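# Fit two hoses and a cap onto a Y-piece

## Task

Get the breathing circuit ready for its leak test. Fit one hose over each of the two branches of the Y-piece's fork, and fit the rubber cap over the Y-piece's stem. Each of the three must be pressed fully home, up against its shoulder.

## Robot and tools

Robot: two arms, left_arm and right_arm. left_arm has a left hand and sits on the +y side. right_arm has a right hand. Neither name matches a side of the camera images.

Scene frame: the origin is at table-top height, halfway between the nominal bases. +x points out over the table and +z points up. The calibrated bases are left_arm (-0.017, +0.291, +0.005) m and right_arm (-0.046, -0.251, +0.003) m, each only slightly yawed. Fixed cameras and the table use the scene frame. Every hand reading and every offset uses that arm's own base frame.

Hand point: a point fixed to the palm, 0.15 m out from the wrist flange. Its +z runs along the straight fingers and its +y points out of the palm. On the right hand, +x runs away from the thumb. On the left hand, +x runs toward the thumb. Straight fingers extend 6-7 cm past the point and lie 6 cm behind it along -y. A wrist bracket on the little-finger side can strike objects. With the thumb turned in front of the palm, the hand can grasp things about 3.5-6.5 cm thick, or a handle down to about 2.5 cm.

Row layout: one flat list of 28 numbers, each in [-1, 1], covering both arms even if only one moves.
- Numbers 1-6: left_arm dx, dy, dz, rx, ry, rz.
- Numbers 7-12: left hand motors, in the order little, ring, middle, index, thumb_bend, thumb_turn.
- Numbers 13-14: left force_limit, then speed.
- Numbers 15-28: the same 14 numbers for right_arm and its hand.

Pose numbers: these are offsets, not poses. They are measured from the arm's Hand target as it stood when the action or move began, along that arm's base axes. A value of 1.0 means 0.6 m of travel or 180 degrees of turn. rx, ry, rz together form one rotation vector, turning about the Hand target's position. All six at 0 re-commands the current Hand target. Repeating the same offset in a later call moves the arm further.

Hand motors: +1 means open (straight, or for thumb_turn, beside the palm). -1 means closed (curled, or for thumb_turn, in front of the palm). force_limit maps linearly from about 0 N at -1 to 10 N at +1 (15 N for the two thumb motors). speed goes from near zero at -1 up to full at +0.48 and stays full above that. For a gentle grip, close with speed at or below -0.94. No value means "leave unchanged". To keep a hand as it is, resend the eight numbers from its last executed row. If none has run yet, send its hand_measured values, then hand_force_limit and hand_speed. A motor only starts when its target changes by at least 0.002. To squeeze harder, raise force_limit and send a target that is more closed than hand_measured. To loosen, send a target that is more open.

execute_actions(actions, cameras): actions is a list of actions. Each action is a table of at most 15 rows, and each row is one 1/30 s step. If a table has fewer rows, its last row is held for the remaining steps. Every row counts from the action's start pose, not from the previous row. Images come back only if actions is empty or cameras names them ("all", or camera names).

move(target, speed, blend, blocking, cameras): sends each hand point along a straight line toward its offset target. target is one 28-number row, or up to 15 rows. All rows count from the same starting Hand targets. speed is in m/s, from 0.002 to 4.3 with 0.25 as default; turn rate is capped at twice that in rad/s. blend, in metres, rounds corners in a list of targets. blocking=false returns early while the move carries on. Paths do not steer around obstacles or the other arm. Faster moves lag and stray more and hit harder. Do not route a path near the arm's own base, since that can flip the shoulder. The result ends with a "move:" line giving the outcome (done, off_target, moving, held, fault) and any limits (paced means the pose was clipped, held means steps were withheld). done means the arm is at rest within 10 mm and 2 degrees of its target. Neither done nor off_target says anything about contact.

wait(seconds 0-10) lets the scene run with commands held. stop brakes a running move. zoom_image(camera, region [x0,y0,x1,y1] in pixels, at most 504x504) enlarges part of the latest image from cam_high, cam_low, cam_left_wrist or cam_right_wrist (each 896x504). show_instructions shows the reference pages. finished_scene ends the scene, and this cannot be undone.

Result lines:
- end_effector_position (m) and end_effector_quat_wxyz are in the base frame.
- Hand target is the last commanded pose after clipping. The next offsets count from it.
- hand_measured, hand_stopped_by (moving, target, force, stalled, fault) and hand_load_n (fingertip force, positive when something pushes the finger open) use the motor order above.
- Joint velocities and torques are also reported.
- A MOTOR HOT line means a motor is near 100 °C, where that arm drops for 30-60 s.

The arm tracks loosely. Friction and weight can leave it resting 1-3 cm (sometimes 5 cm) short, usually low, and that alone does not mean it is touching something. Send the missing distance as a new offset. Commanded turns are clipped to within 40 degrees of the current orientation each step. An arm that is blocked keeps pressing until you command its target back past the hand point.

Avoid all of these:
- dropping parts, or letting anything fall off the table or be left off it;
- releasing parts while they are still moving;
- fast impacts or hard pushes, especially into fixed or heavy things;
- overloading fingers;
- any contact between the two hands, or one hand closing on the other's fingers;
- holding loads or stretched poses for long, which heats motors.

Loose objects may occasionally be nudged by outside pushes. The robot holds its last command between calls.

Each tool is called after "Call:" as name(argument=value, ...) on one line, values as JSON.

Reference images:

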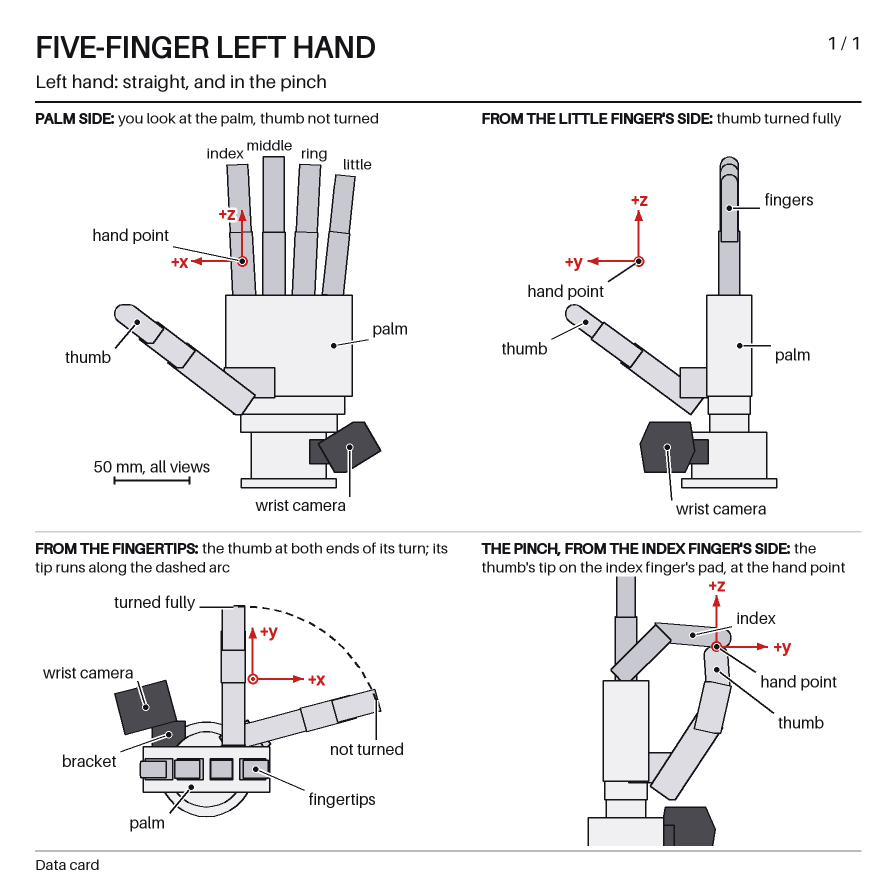

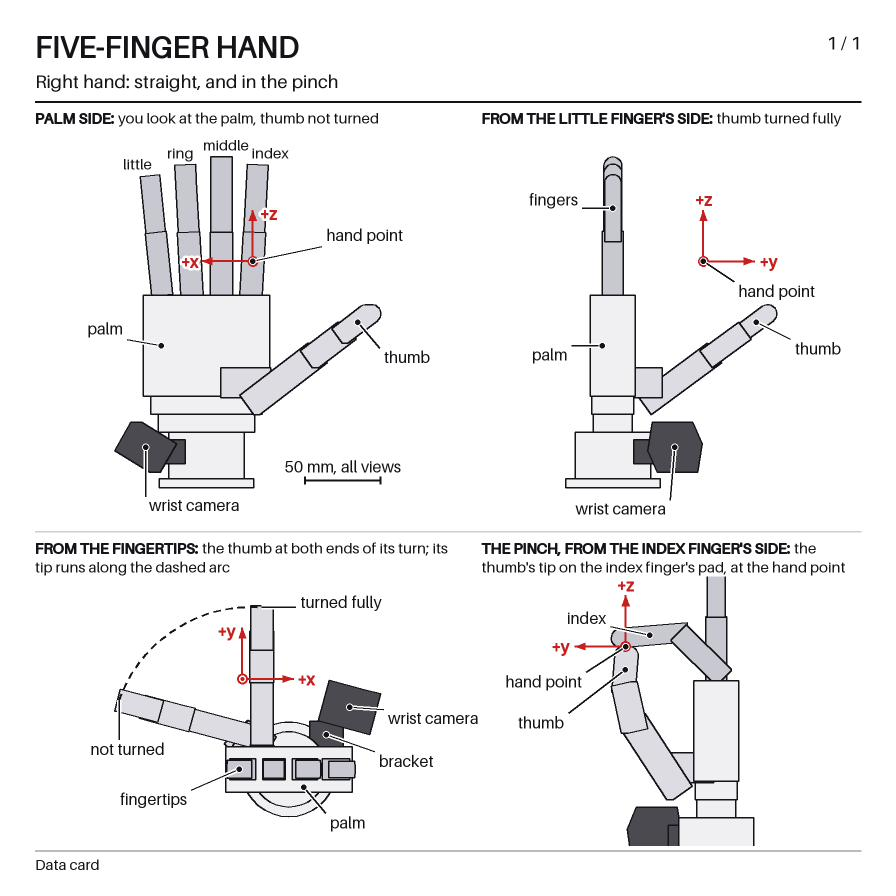

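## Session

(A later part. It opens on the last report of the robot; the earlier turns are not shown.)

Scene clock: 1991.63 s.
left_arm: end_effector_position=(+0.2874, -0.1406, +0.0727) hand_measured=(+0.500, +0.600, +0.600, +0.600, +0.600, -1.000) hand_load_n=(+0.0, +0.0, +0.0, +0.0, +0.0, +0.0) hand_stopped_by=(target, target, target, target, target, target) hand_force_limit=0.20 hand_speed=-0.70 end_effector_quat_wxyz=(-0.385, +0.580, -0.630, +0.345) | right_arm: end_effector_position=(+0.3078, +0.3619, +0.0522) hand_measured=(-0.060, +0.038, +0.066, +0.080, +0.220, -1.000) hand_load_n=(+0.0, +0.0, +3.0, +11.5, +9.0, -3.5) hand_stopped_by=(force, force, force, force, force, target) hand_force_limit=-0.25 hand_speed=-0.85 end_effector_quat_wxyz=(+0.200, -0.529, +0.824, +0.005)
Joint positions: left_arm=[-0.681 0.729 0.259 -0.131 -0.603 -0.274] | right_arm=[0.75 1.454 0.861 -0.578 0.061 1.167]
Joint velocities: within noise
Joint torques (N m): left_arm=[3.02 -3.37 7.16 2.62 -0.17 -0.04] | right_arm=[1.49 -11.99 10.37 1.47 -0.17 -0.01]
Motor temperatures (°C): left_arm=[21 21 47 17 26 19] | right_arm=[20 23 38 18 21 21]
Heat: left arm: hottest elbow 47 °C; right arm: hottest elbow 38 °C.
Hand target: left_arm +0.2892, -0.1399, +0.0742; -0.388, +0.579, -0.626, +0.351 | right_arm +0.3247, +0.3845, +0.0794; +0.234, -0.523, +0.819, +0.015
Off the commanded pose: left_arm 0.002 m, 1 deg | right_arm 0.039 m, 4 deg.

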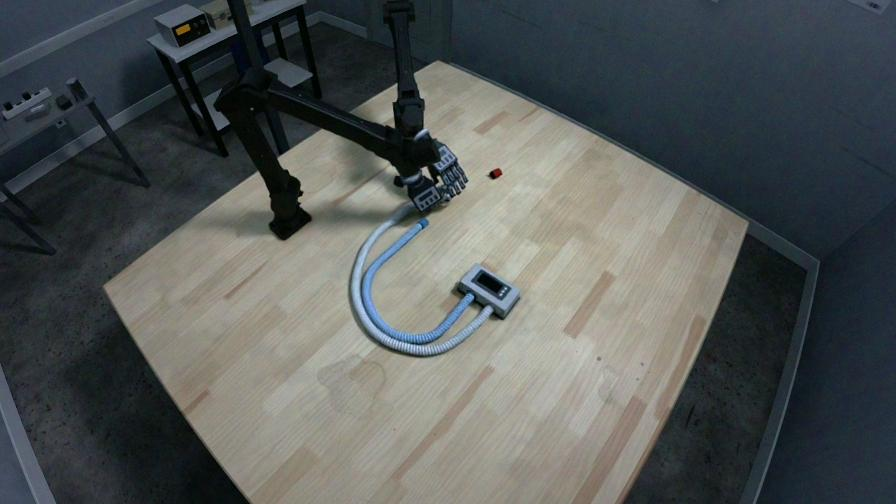

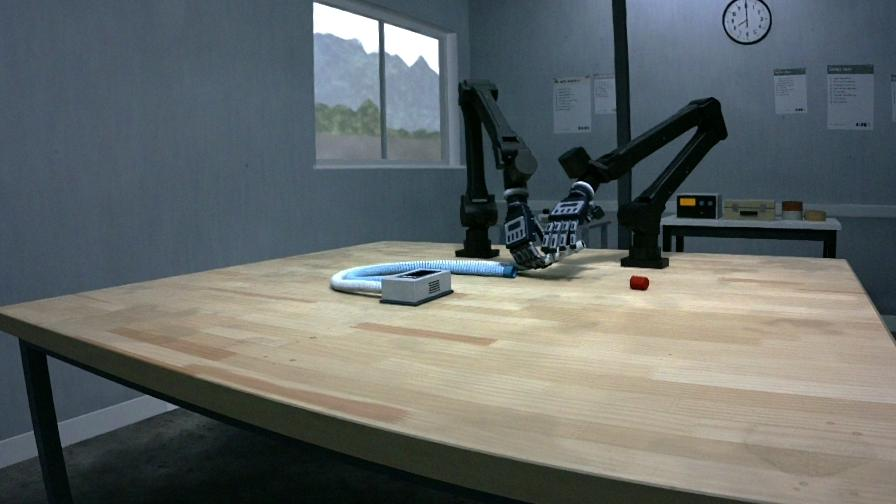

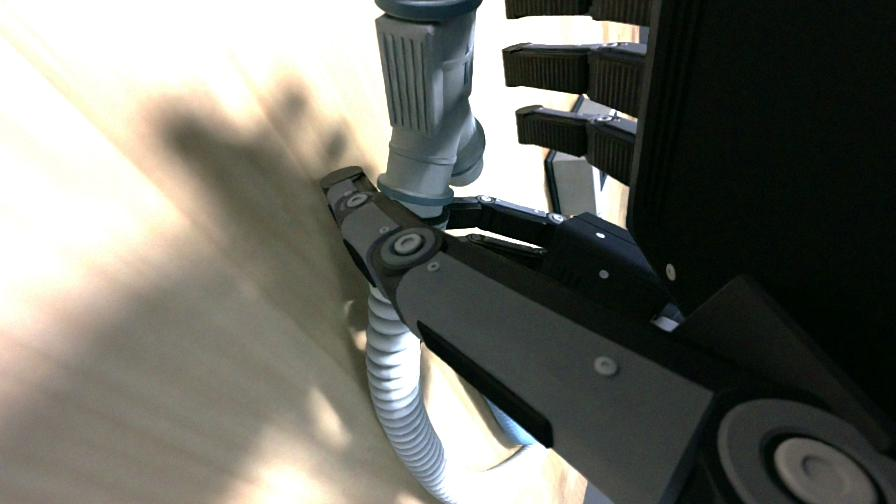

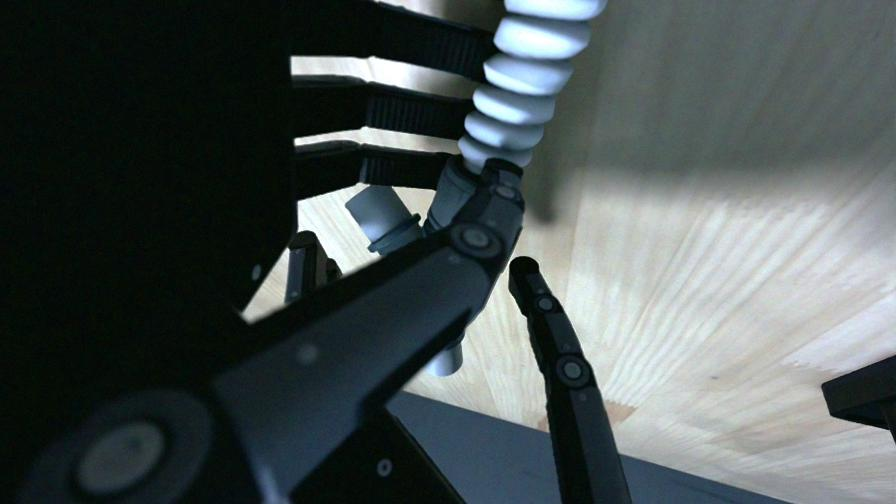

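Call:
move(target=[-0.0017, 0.0122, 0.0053, 0.0664, 0.0009, -0.035, 0.5, 0.6, 0.6, 0.6, 0.6, -1, 0.2, -0.7, 0,0,0,0,0,0, -0.43,-0.43,-0.43,-0.43,-0.22,-1,-0.25,-0.85], speed=0.04, cameras=["cam_left_wrist", "cam_right_wrist"])

Scene clock: 2164.37 s.
left_arm: end_effector_position=(+0.2850, -0.1274, +0.0699) hand_measured=(+0.500, +0.600, +0.600, +0.600, +0.600, -1.000) hand_load_n=(+0.0, +0.0, +0.0, +0.0, +0.0, +0.0) hand_stopped_by=(target, target, target, target, target, target) hand_force_limit=0.20 hand_speed=-0.70 end_effector_quat_wxyz=(+0.422, -0.509, +0.687, -0.302) | right_arm: end_effector_position=(+0.3078, +0.3619, +0.0522) hand_measured=(-0.060, +0.038, +0.066, +0.080, +0.220, -1.000) hand_load_n=(+0.0, +0.0, +2.5, +11.5, +8.5, -3.5) hand_stopped_by=(force, force, force, force, force, target) hand_force_limit=-0.25 hand_speed=-0.85 end_effector_quat_wxyz=(+0.200, -0.529, +0.824, +0.005)
Joint positions: left_arm=[-0.691 0.729 0.259 -0.131 -0.615 -0.063] | right_arm=[0.75 1.454 0.861 -0.578 0.061 1.167]
Joint torques (N m): left_arm=[1.32 -2.2 8.87 1.51 -0.32 -0.01] | right_arm=[0.56 -12.45 10.47 1.46 -0.15 -0.02]
Heat: left arm: hottest elbow 45 °C; right arm: hottest elbow 38 °C.
Hand target: left_arm +0.2882, -0.1326, +0.0774; +0.425, -0.500, +0.690, -0.304 | right_arm +0.3247, +0.3845, +0.0794; +0.234, -0.523, +0.819, +0.015
Off the commanded pose: left_arm 0.010 m, 1 deg | right_arm 0.039 m, 4 deg.
move: off_target (right_arm)
Images, in order (width x height): cam_left_wrist 896x504, cam_right_wrist 896x504.

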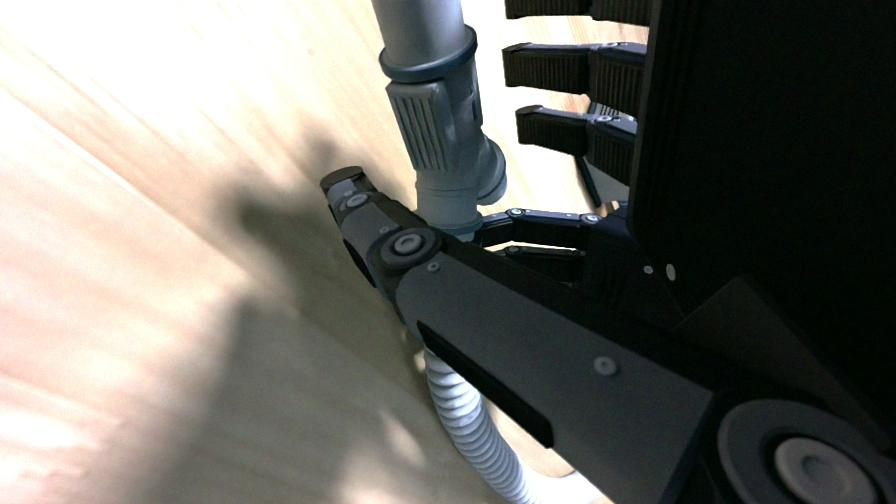

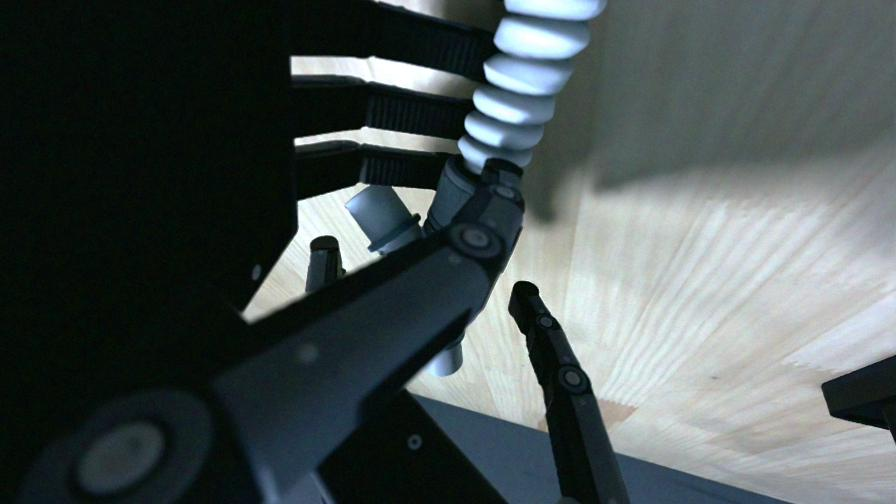

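Call:
move(target=[0.0, 0.0125, 0.0067, 0,0,0, 0.5, 0.6, 0.6, 0.6, 0.6, -1, 0.2, -0.7, 0,0,0,0,0,0, -0.43,-0.43,-0.43,-0.43,-0.22,-1,-0.25,-0.85], speed=0.04, cameras=["cam_left_wrist"])

Scene clock: 2174.43 s.
left_arm: end_effector_position=(+0.2836, -0.1257, +0.0724) hand_measured=(+0.500, +0.600, +0.600, +0.600, +0.600, -1.000) hand_load_n=(+0.0, +0.0, +0.0, +0.0, +0.0, +0.0) hand_stopped_by=(target, target, target, target, target, target) hand_force_limit=0.20 hand_speed=-0.70 end_effector_quat_wxyz=(+0.421, -0.502, +0.692, -0.303) | right_arm: end_effector_position=(+0.3078, +0.3619, +0.0522) hand_measured=(-0.060, +0.038, +0.066, +0.080, +0.220, -1.000) hand_load_n=(+0.0, +0.0, +3.0, +11.5, +8.5, -3.5) hand_stopped_by=(force, force, force, force, force, target) hand_force_limit=-0.25 hand_speed=-0.85 end_effector_quat_wxyz=(+0.200, -0.529, +0.824, +0.005)
Joint positions: left_arm=[-0.681 0.706 0.259 -0.147 -0.596 -0.042] | right_arm=[0.75 1.454 0.861 -0.578 0.061 1.167]
Joint torques (N m): left_arm=[2.84 -3.31 9.05 1.39 -0.18 0.03] | right_arm=[1.2 -11.81 10.33 1.73 -0.16 0.01]
Heat: left arm: hottest elbow 45 °C; right arm: hottest elbow 38 °C.
Hand target: left_arm +0.2882, -0.1250, +0.0814; +0.425, -0.501, +0.690, -0.304 | right_arm +0.3247, +0.3845, +0.0794; +0.234, -0.523, +0.819, +0.015
Off the commanded pose: left_arm 0.010 m, 1 deg | right_arm 0.039 m, 4 deg.
move: off_target (right_arm)
Images, in order (width x height): cam_left_wrist 896x504.

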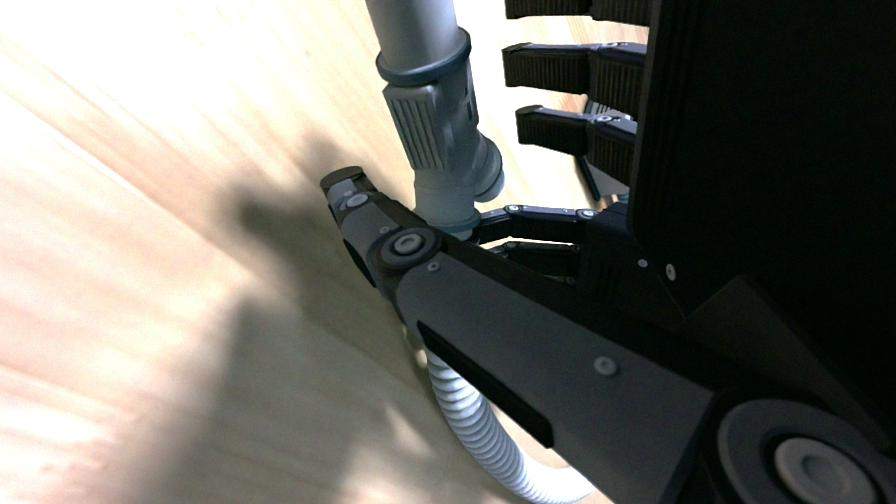

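Call:
move(target=[0.002, 0.015, 0.006, 0,0,0, 0.5, 0.6, 0.6, 0.6, 0.6, -1, 0.2, -0.7, 0,0,0,0,0,0, -0.43,-0.43,-0.43,-0.43,-0.22,-1,-0.25,-0.85], speed=0.04, cameras=["cam_left_wrist"])

Scene clock: 2179.27 s.
left_arm: end_effector_position=(+0.2855, -0.1174, +0.0769) hand_measured=(+0.500, +0.600, +0.600, +0.600, +0.600, -1.000) hand_load_n=(+0.0, +0.0, -0.5, +0.0, +0.0, +0.0) hand_stopped_by=(target, target, target, target, target, target) hand_force_limit=0.20 hand_speed=-0.70 end_effector_quat_wxyz=(+0.421, -0.503, +0.692, -0.303) | right_arm: end_effector_position=(+0.3078, +0.3619, +0.0522) hand_measured=(-0.060, +0.038, +0.066, +0.080, +0.220, -1.000) hand_load_n=(+0.0, +0.0, +3.0, +11.5, +9.0, -3.5) hand_stopped_by=(force, force, force, force, force, target) hand_force_limit=-0.25 hand_speed=-0.85 end_effector_quat_wxyz=(+0.200, -0.529, +0.824, +0.005)
Joint positions: left_arm=[-0.638 0.672 0.259 -0.164 -0.56 -0.015] | right_arm=[0.75 1.454 0.861 -0.578 0.061 1.167]
Joint torques (N m): left_arm=[3.14 -2.84 8.65 1.33 -0.12 -0.03] | right_arm=[1.08 -12.86 10.4 1.61 -0.14 0.01]
Motor temperatures (°C): left_arm=[21 21 46 17 21 19] | right_arm=[20 23 38 18 20 20]
Heat: left arm: hottest elbow 46 °C; right arm: hottest elbow 38 °C.
Hand target: left_arm +0.2894, -0.1160, +0.0849; +0.425, -0.500, +0.690, -0.304 | right_arm +0.3247, +0.3845, +0.0794; +0.234, -0.523, +0.819, +0.015
Off the commanded pose: left_arm 0.009 m, 1 deg | right_arm 0.039 m, 4 deg.
move: off_target (right_arm)
Images, in order (width x height): cam_left_wrist 896x504.

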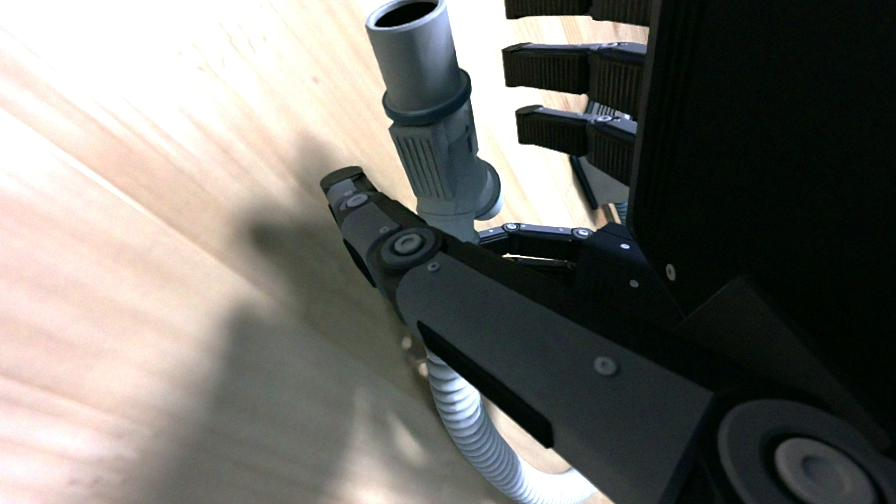

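Call:
move(target=[0, 0, 0, 0,0,0, -0.5, -0.5, -0.5, -0.5, 0.0, -1, -0.7, -0.85, 0,0,0,0,0,0, -0.43,-0.43,-0.43,-0.43,-0.22,-1,-0.25,-0.85], speed=0.04, cameras=["cam_left_wrist"])

Scene clock: 2188.00 s.
left_arm: end_effector_position=(+0.2859, -0.1164, +0.0774) hand_measured=(-0.500, -0.024, +0.128, +0.268, +0.308, -1.000) hand_load_n=(+0.0, +4.0, +1.5, +0.0, +3.5, +1.0) hand_stopped_by=(target, force, force, force, force, target) hand_force_limit=-0.70 hand_speed=-0.85 end_effector_quat_wxyz=(+0.422, -0.502, +0.691, -0.303) | right_arm: end_effector_position=(+0.3066, +0.3629, +0.0523) hand_measured=(-0.060, +0.038, +0.066, +0.080, +0.220, -1.000) hand_load_n=(+0.5, +0.0, +3.5, +10.5, +8.5, -3.5) hand_stopped_by=(force, force, force, force, force, target) hand_force_limit=-0.25 hand_speed=-0.85 end_effector_quat_wxyz=(+0.200, -0.531, +0.824, +0.006)
Joint positions: left_arm=[-0.635 0.67 0.259 -0.164 -0.559 -0.011] | right_arm=[0.752 1.454 0.861 -0.578 0.059 1.167]
Joint torques (N m): left_arm=[2.78 -2.96 8.88 1.32 -0.13 -0.01] | right_arm=[0.32 -12.63 10.48 1.36 -0.09 0.01]
Heat: left arm: hottest elbow 46 °C; right arm: hottest elbow 38 °C.
Hand target: left_arm +0.2894, -0.1160, +0.0849; +0.425, -0.501, +0.690, -0.304 | right_arm +0.3246, +0.3845, +0.0794; +0.234, -0.523, +0.819, +0.015
Off the commanded pose: left_arm 0.008 m, 0 deg | right_arm 0.039 m, 4 deg.
move: off_target (right_arm)
Images, in order (width x height): cam_left_wrist 896x504.

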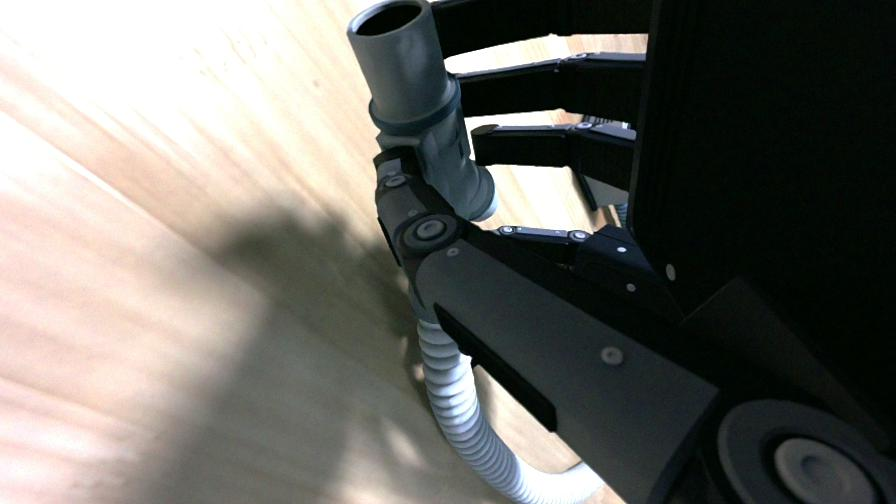

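Call:
zoom_image(camera="cam_left_wrist", region=[330, 0, 670, 300])

Scaled by 1.482 from the camera's 896x504 image, which has a finer 1280x720 frame.

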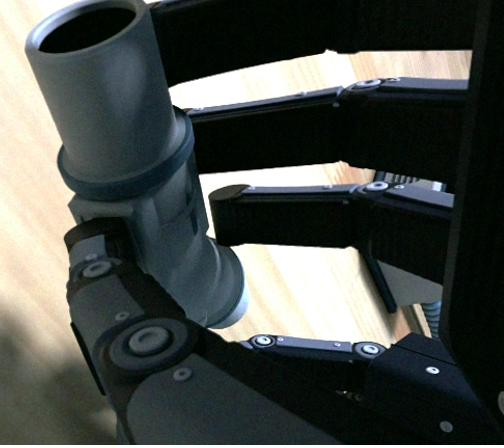

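Call:
move(target=[0, 0, 0, 0,0,0, -0.5, -0.5, -0.6, -0.6, -0.1, -1, 0.4, -0.9, 0,0,0,0,0,0, -0.43,-0.43,-0.43,-0.43,-0.22,-1,-0.25,-0.85], speed=0.04, cameras=["cam_left_wrist"])

Scene clock: 2200.47 s.
left_arm: end_effector_position=(+0.2863, -0.1159, +0.0784) hand_measured=(-0.500, -0.024, +0.114, +0.168, +0.292, -1.000) hand_load_n=(+0.0, +4.5, +3.5, +6.0, +11.0, +2.0) hand_stopped_by=(target, force, force, force, force, target) hand_force_limit=0.40 hand_speed=-0.90 end_effector_quat_wxyz=(+0.423, -0.503, +0.690, -0.304) | right_arm: end_effector_position=(+0.3047, +0.3646, +0.0525) hand_measured=(-0.060, +0.038, +0.066, +0.080, +0.220, -1.000) hand_load_n=(+0.5, +0.0, +3.0, +11.5, +7.5, -3.5) hand_stopped_by=(force, force, force, force, force, target) hand_force_limit=-0.25 hand_speed=-0.85 end_effector_quat_wxyz=(+0.200, -0.532, +0.822, +0.008)
Joint positions: left_arm=[-0.634 0.666 0.259 -0.164 -0.561 -0.011] | right_arm=[0.756 1.454 0.861 -0.578 0.055 1.167]
Joint torques (N m): left_arm=[2.9 -2.26 8.98 1.37 -0.04 -0.03] | right_arm=[0.21 -11.81 10.44 1.4 0.04 0]
Heat: left arm: hottest elbow 46 °C; right arm: hottest elbow 38 °C.
Hand target: left_arm +0.2894, -0.1160, +0.0850; +0.425, -0.501, +0.690, -0.304 | right_arm +0.3245, +0.3846, +0.0794; +0.234, -0.523, +0.819, +0.015
Off the commanded pose: left_arm 0.007 m, 0 deg | right_arm 0.039 m, 4 deg.
move: off_target (right_arm)
Images, in order (width x height): cam_left_wrist 896x504.

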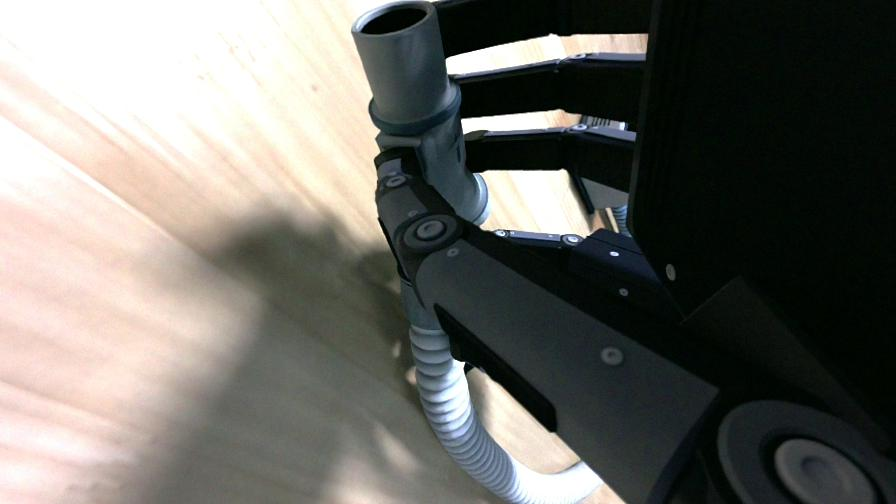

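Call:
execute_actions(actions=[], cameras=["cam_left_wrist", "cam_right_wrist", "cam_high", "cam_low"])

Call:
zoom_image(camera="cam_right_wrist", region=[330, 130, 580, 400])

Call:
zoom_image(camera="cam_left_wrist", region=[350, 150, 600, 400])

Call:
zoom_image(camera="cam_low", region=[480, 180, 620, 290])

Scene clock: 2206.23 s.
left_arm: end_effector_position=(+0.2863, -0.1159, +0.0784) hand_measured=(-0.500, -0.024, +0.114, +0.168, +0.292, -1.000) hand_load_n=(+0.0, +4.5, +3.0, +6.5, +11.0, +2.0) hand_stopped_by=(target, force, force, force, force, target) hand_force_limit=0.40 hand_speed=-0.90 end_effector_quat_wxyz=(+0.423, -0.503, +0.690, -0.304) | right_arm: end_effector_position=(+0.3047, +0.3646, +0.0525) hand_measured=(-0.060, +0.038, +0.066, +0.080, +0.220, -1.000) hand_load_n=(+0.5, +0.0, +3.0, +11.5, +7.5, -4.0) hand_stopped_by=(force, force, force, force, force, target) hand_force_limit=-0.25 hand_speed=-0.85 end_effector_quat_wxyz=(+0.200, -0.532, +0.822, +0.008)
Joint positions: left_arm=[-0.634 0.666 0.259 -0.164 -0.561 -0.011] | right_arm=[0.756 1.454 0.861 -0.578 0.055 1.167]
Joint velocities: within noise
Joint torques (N m): left_arm=[3.25 -2.78 8.91 1.33 -0.06 -0.05] | right_arm=[0.56 -11.58 10.4 1.57 0.07 0.03]
Motor temperatures (°C): left_arm=[21 21 47 17 21 19] | right_arm=[20 23 38 17 20 20]
Heat: left arm: hottest elbow 47 °C; right arm: hottest elbow 38 °C.
Hand target: left_arm +0.2894, -0.1160, +0.0850; +0.425, -0.501, +0.690, -0.304 | right_arm +0.3245, +0.3846, +0.0794; +0.234, -0.523, +0.819, +0.015
Off the commanded pose: left_arm 0.007 m, 0 deg | right_arm 0.039 m, 4 deg.

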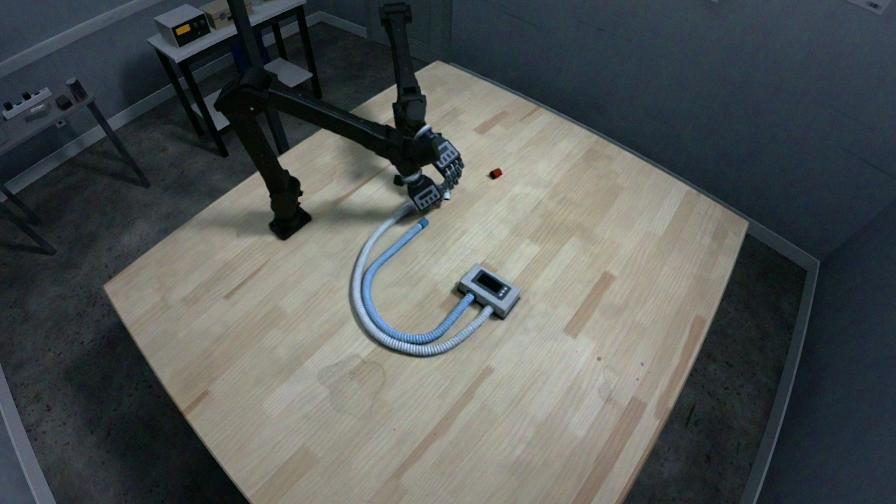

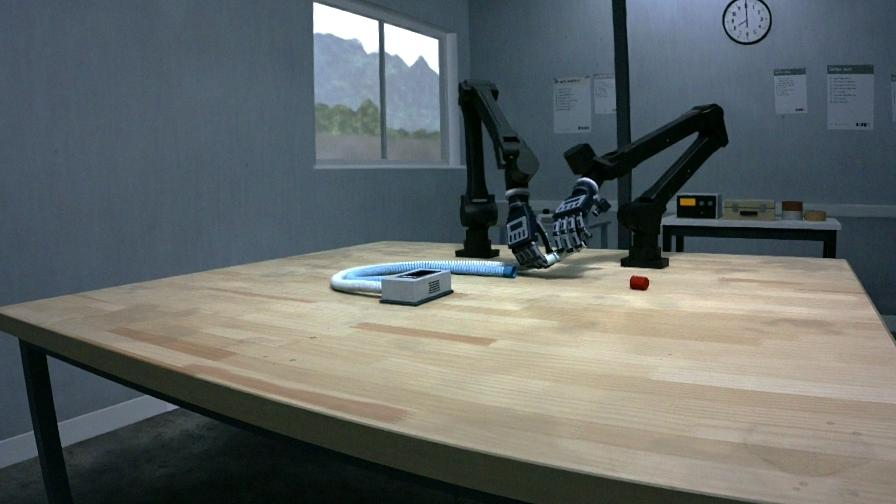

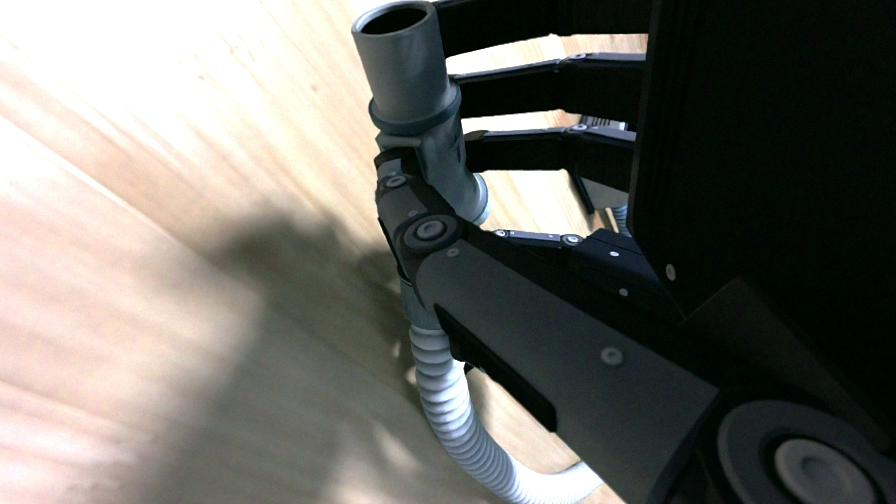

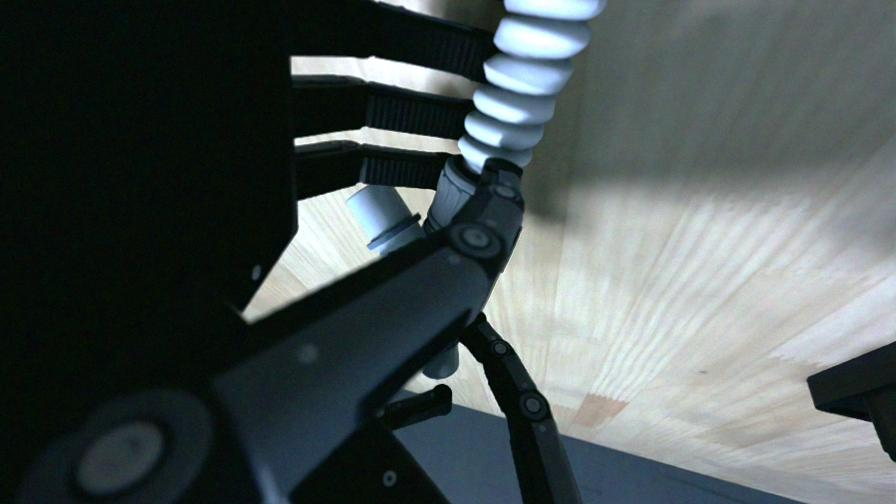

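Scaled by 1.867 from the camera's 896x504 image, which has a finer 1280x720 frame.

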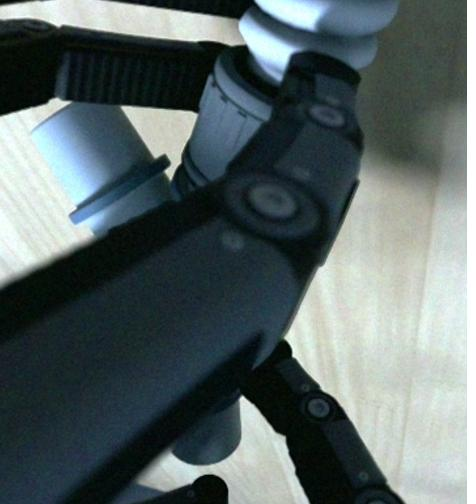

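Scaled by 2.016 from the camera's 896x504 image, which has a finer 1280x720 frame.

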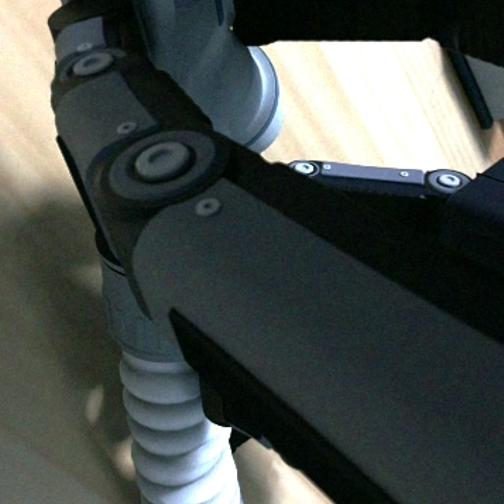

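Scaled by 3.600 from the camera's 896x504 image, which has a finer 1280x720 frame.

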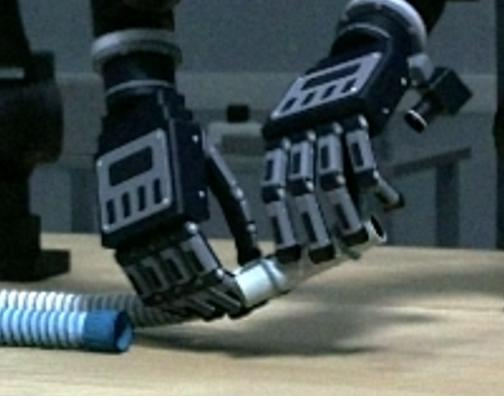

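Call:
move(target=[-0.005, -0.02, -0.0067, 0,0,0, -0.5, -0.5, -0.6, -0.6, -0.1, -1, 0.4, -0.9, 0,0,0,0,0,0, -0.43,-0.43,-0.43,-0.43,-0.22,-1,-0.25,-0.85], speed=0.04, cameras=["cam_left_wrist", "cam_right_wrist"])

Scene clock: 2217.07 s.
left_arm: end_effector_position=(+0.2846, -0.1164, +0.0766) hand_measured=(-0.500, -0.024, +0.114, +0.168, +0.292, -1.000) hand_load_n=(+0.0, +5.5, +3.5, +6.0, +10.0, +1.5) hand_stopped_by=(target, force, force, force, force, target) hand_force_limit=0.40 hand_speed=-0.90 end_effector_quat_wxyz=(+0.433, -0.505, +0.686, -0.294) | right_arm: end_effector_position=(+0.3043, +0.3644, +0.0524) hand_measured=(-0.060, +0.038, +0.066, +0.080, +0.220, -1.000) hand_load_n=(+0.5, +0.0, +3.5, +11.5, +7.0, -3.5) hand_stopped_by=(force, force, force, force, force, target) hand_force_limit=-0.25 hand_speed=-0.85 end_effector_quat_wxyz=(+0.200, -0.535, +0.821, +0.008)
Joint positions: left_arm=[-0.67 0.683 0.259 -0.164 -0.619 -0.029] | right_arm=[0.756 1.454 0.861 -0.578 0.055 1.161]
Joint torques (N m): left_arm=[0.62 -0.44 9.06 1.69 0.19 -0.19] | right_arm=[-0.03 -11.99 10.47 1.51 0.1 0.06]
Heat: left arm: hottest elbow 47 °C; right arm: hottest elbow 38 °C.
Hand target: left_arm +0.2864, -0.1281, +0.0809; +0.425, -0.500, +0.690, -0.304 | right_arm +0.3246, +0.3846, +0.0794; +0.234, -0.523, +0.819, +0.015
Off the commanded pose: left_arm 0.013 m, 2 deg | right_arm 0.039 m, 4 deg.
move: off_target (left_arm, right_arm)
Images, in order (width x height): cam_left_wrist 896x504, cam_right_wrist 896x504.

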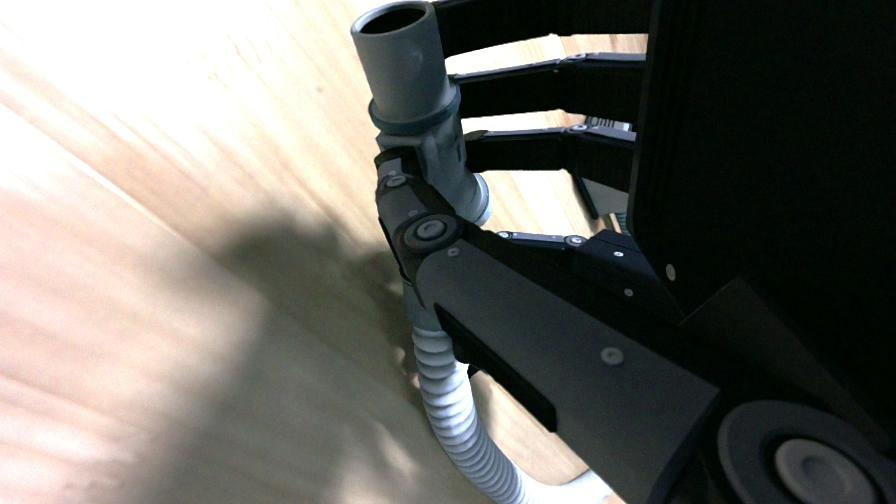

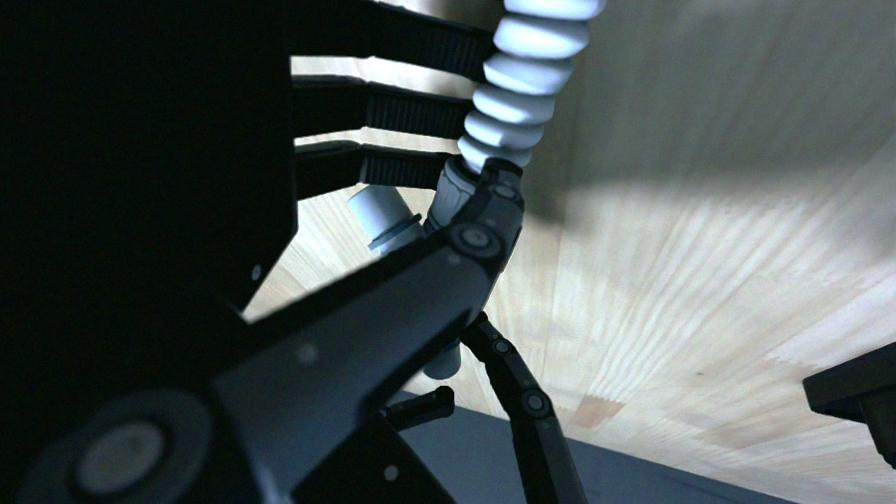

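Call:
move(target=[-0.009, -0.033, -0.01, 0,0,-0.01, -0.5, -0.5, -0.6, -0.6, -0.1, -1, 0.4, -0.9, 0,0,0,0,0,0, -0.43,-0.43,-0.43,-0.43,-0.22,-1,-0.25,-0.85], speed=0.04, cameras=["cam_left_wrist", "cam_right_wrist"])

Scene clock: 2232.93 s.
left_arm: end_effector_position=(+0.2815, -0.1254, +0.0721) hand_measured=(-0.500, -0.024, +0.114, +0.168, +0.292, -1.000) hand_load_n=(+0.0, +5.5, +4.0, +6.5, +9.5, +0.5) hand_stopped_by=(target, force, force, force, force, target) hand_force_limit=0.40 hand_speed=-0.90 end_effector_quat_wxyz=(+0.441, -0.495, +0.691, -0.288) | right_arm: end_effector_position=(+0.2999, +0.3591, +0.0492) hand_measured=(-0.060, +0.038, +0.066, +0.080, +0.220, -1.000) hand_load_n=(+0.0, +0.0, +4.0, +11.0, +7.0, -5.5) hand_stopped_by=(force, force, force, force, force, target) hand_force_limit=-0.25 hand_speed=-0.85 end_effector_quat_wxyz=(+0.190, -0.545, +0.817, +0.002)
Joint positions: left_arm=[-0.734 0.724 0.259 -0.144 -0.679 -0.042] | right_arm=[0.756 1.454 0.861 -0.601 0.059 1.139]
Joint torques (N m): left_arm=[-0.32 -0.79 9.05 1.73 0.95 -0.41] | right_arm=[0.26 -11.93 10.18 2.18 -0.15 0.28]
Heat: left arm: hottest elbow 47 °C; right arm: hottest elbow 38 °C.
Hand target: left_arm +0.2810, -0.1479, +0.0750; +0.420, -0.490, +0.698, -0.311 | right_arm +0.3246, +0.3845, +0.0793; +0.234, -0.523, +0.819, +0.015
Off the commanded pose: left_arm 0.023 m, 4 deg | right_arm 0.047 m, 6 deg.
move: off_target (left_arm, right_arm)
Images, in order (width x height): cam_left_wrist 896x504, cam_right_wrist 896x504.

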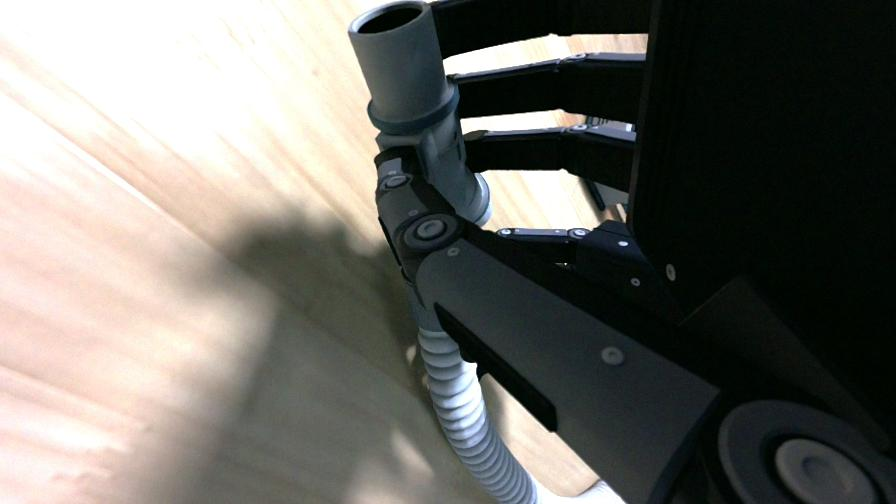

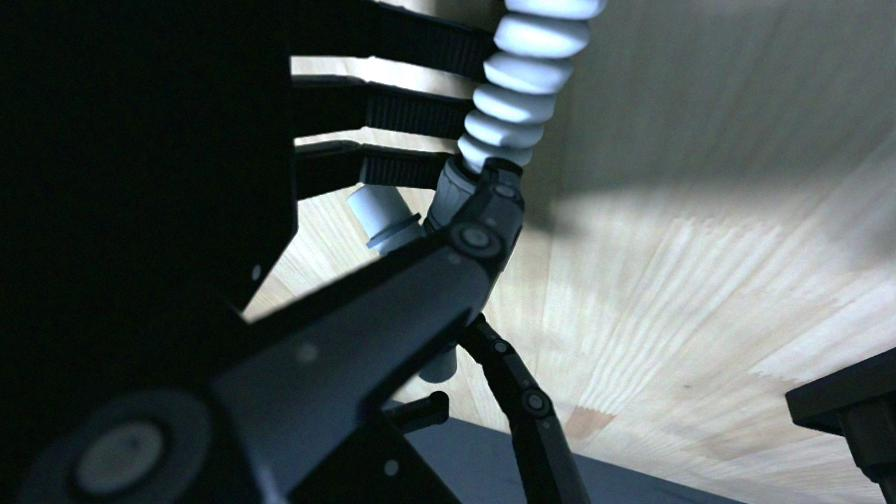

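Call:
move(target=[0, 0, 0, -0.02,0.005,-0.005, -0.5, -0.5, -0.6, -0.6, -0.1, -1, 0.4, -0.9, 0.0058,0.0145,0.0057,0.0106,-0.0032,-0.0102, -0.43,-0.43,-0.43,-0.43,-0.22,-1,-0.25,-0.85], speed=0.04, cameras=["cam_left_wrist", "cam_right_wrist"])

Scene clock: 2256.20 s.
left_arm: end_effector_position=(+0.2829, -0.1279, +0.0726) hand_measured=(-0.500, -0.024, +0.114, +0.168, +0.292, -1.000) hand_load_n=(+0.0, +4.5, +4.5, +4.5, +10.5, +0.5) hand_stopped_by=(target, force, force, force, force, target) hand_force_limit=0.40 hand_speed=-0.90 end_effector_quat_wxyz=(+0.423, -0.499, +0.693, -0.303) | right_arm: end_effector_position=(+0.3003, +0.3580, +0.0487) hand_measured=(-0.060, +0.038, +0.066, +0.080, +0.220, -1.000) hand_load_n=(+0.0, +0.0, +3.5, +10.0, +7.5, -6.0) hand_stopped_by=(force, force, force, force, force, target) hand_force_limit=-0.25 hand_speed=-0.85 end_effector_quat_wxyz=(+0.188, -0.542, +0.819, -0.001)
Joint positions: left_arm=[-0.695 0.709 0.259 -0.144 -0.607 -0.042] | right_arm=[0.756 1.454 0.861 -0.605 0.064 1.146]
Joint torques (N m): left_arm=[0.32 -2.37 8.28 1.85 1.61 -0.5] | right_arm=[1.14 -12.98 9.95 3.36 -0.41 0.64]
Heat: left arm: hottest elbow 47 °C; right arm: hottest elbow 38 °C.
Hand target: left_arm +0.2810, -0.1479, +0.0750; +0.397, -0.500, +0.695, -0.332 | right_arm +0.3280, +0.3932, +0.0827; +0.247, -0.506, +0.826, +0.022
Off the commanded pose: left_arm 0.020 m, 4 deg | right_arm 0.056 m, 8 deg.
move: off_target (left_arm, right_arm)
Images, in order (width x height): cam_left_wrist 896x504, cam_right_wrist 896x504.

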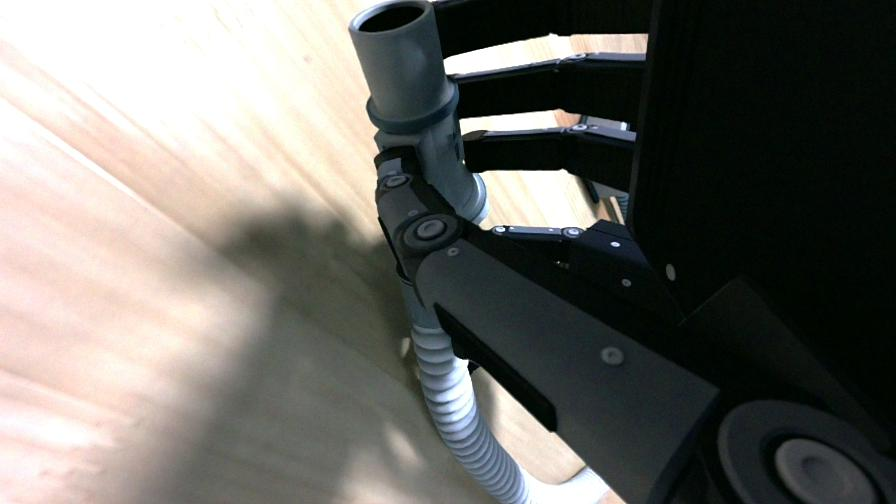

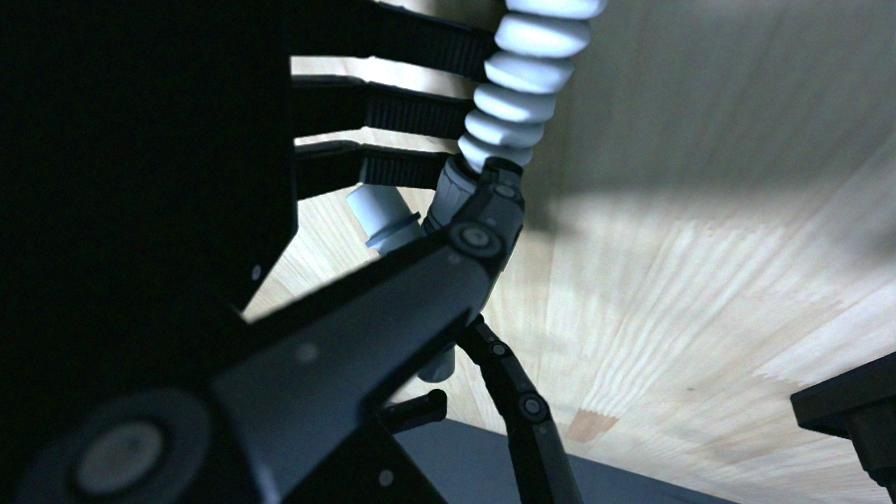

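Call:
zoom_image(camera="cam_right_wrist", region=[330, 130, 580, 400])

Call:
zoom_image(camera="cam_left_wrist", region=[350, 150, 600, 400])

Scaled by 1.867 from the camera's 896x504 image, which has a finer 1280x720 frame.

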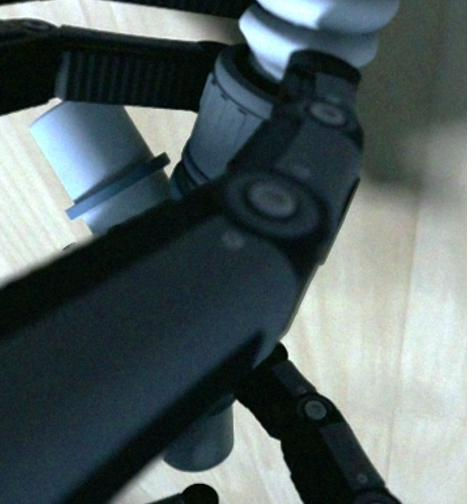

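Scaled by 2.016 from the camera's 896x504 image, which has a finer 1280x720 frame.

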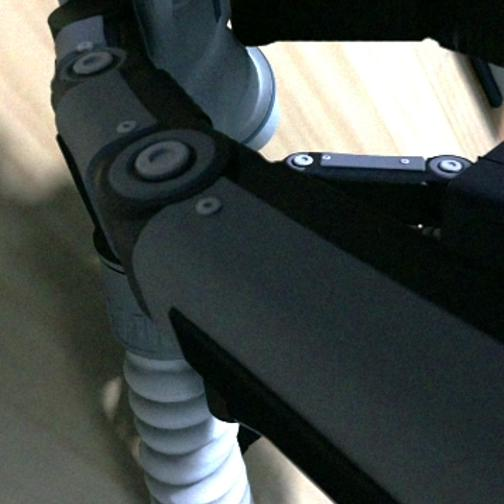

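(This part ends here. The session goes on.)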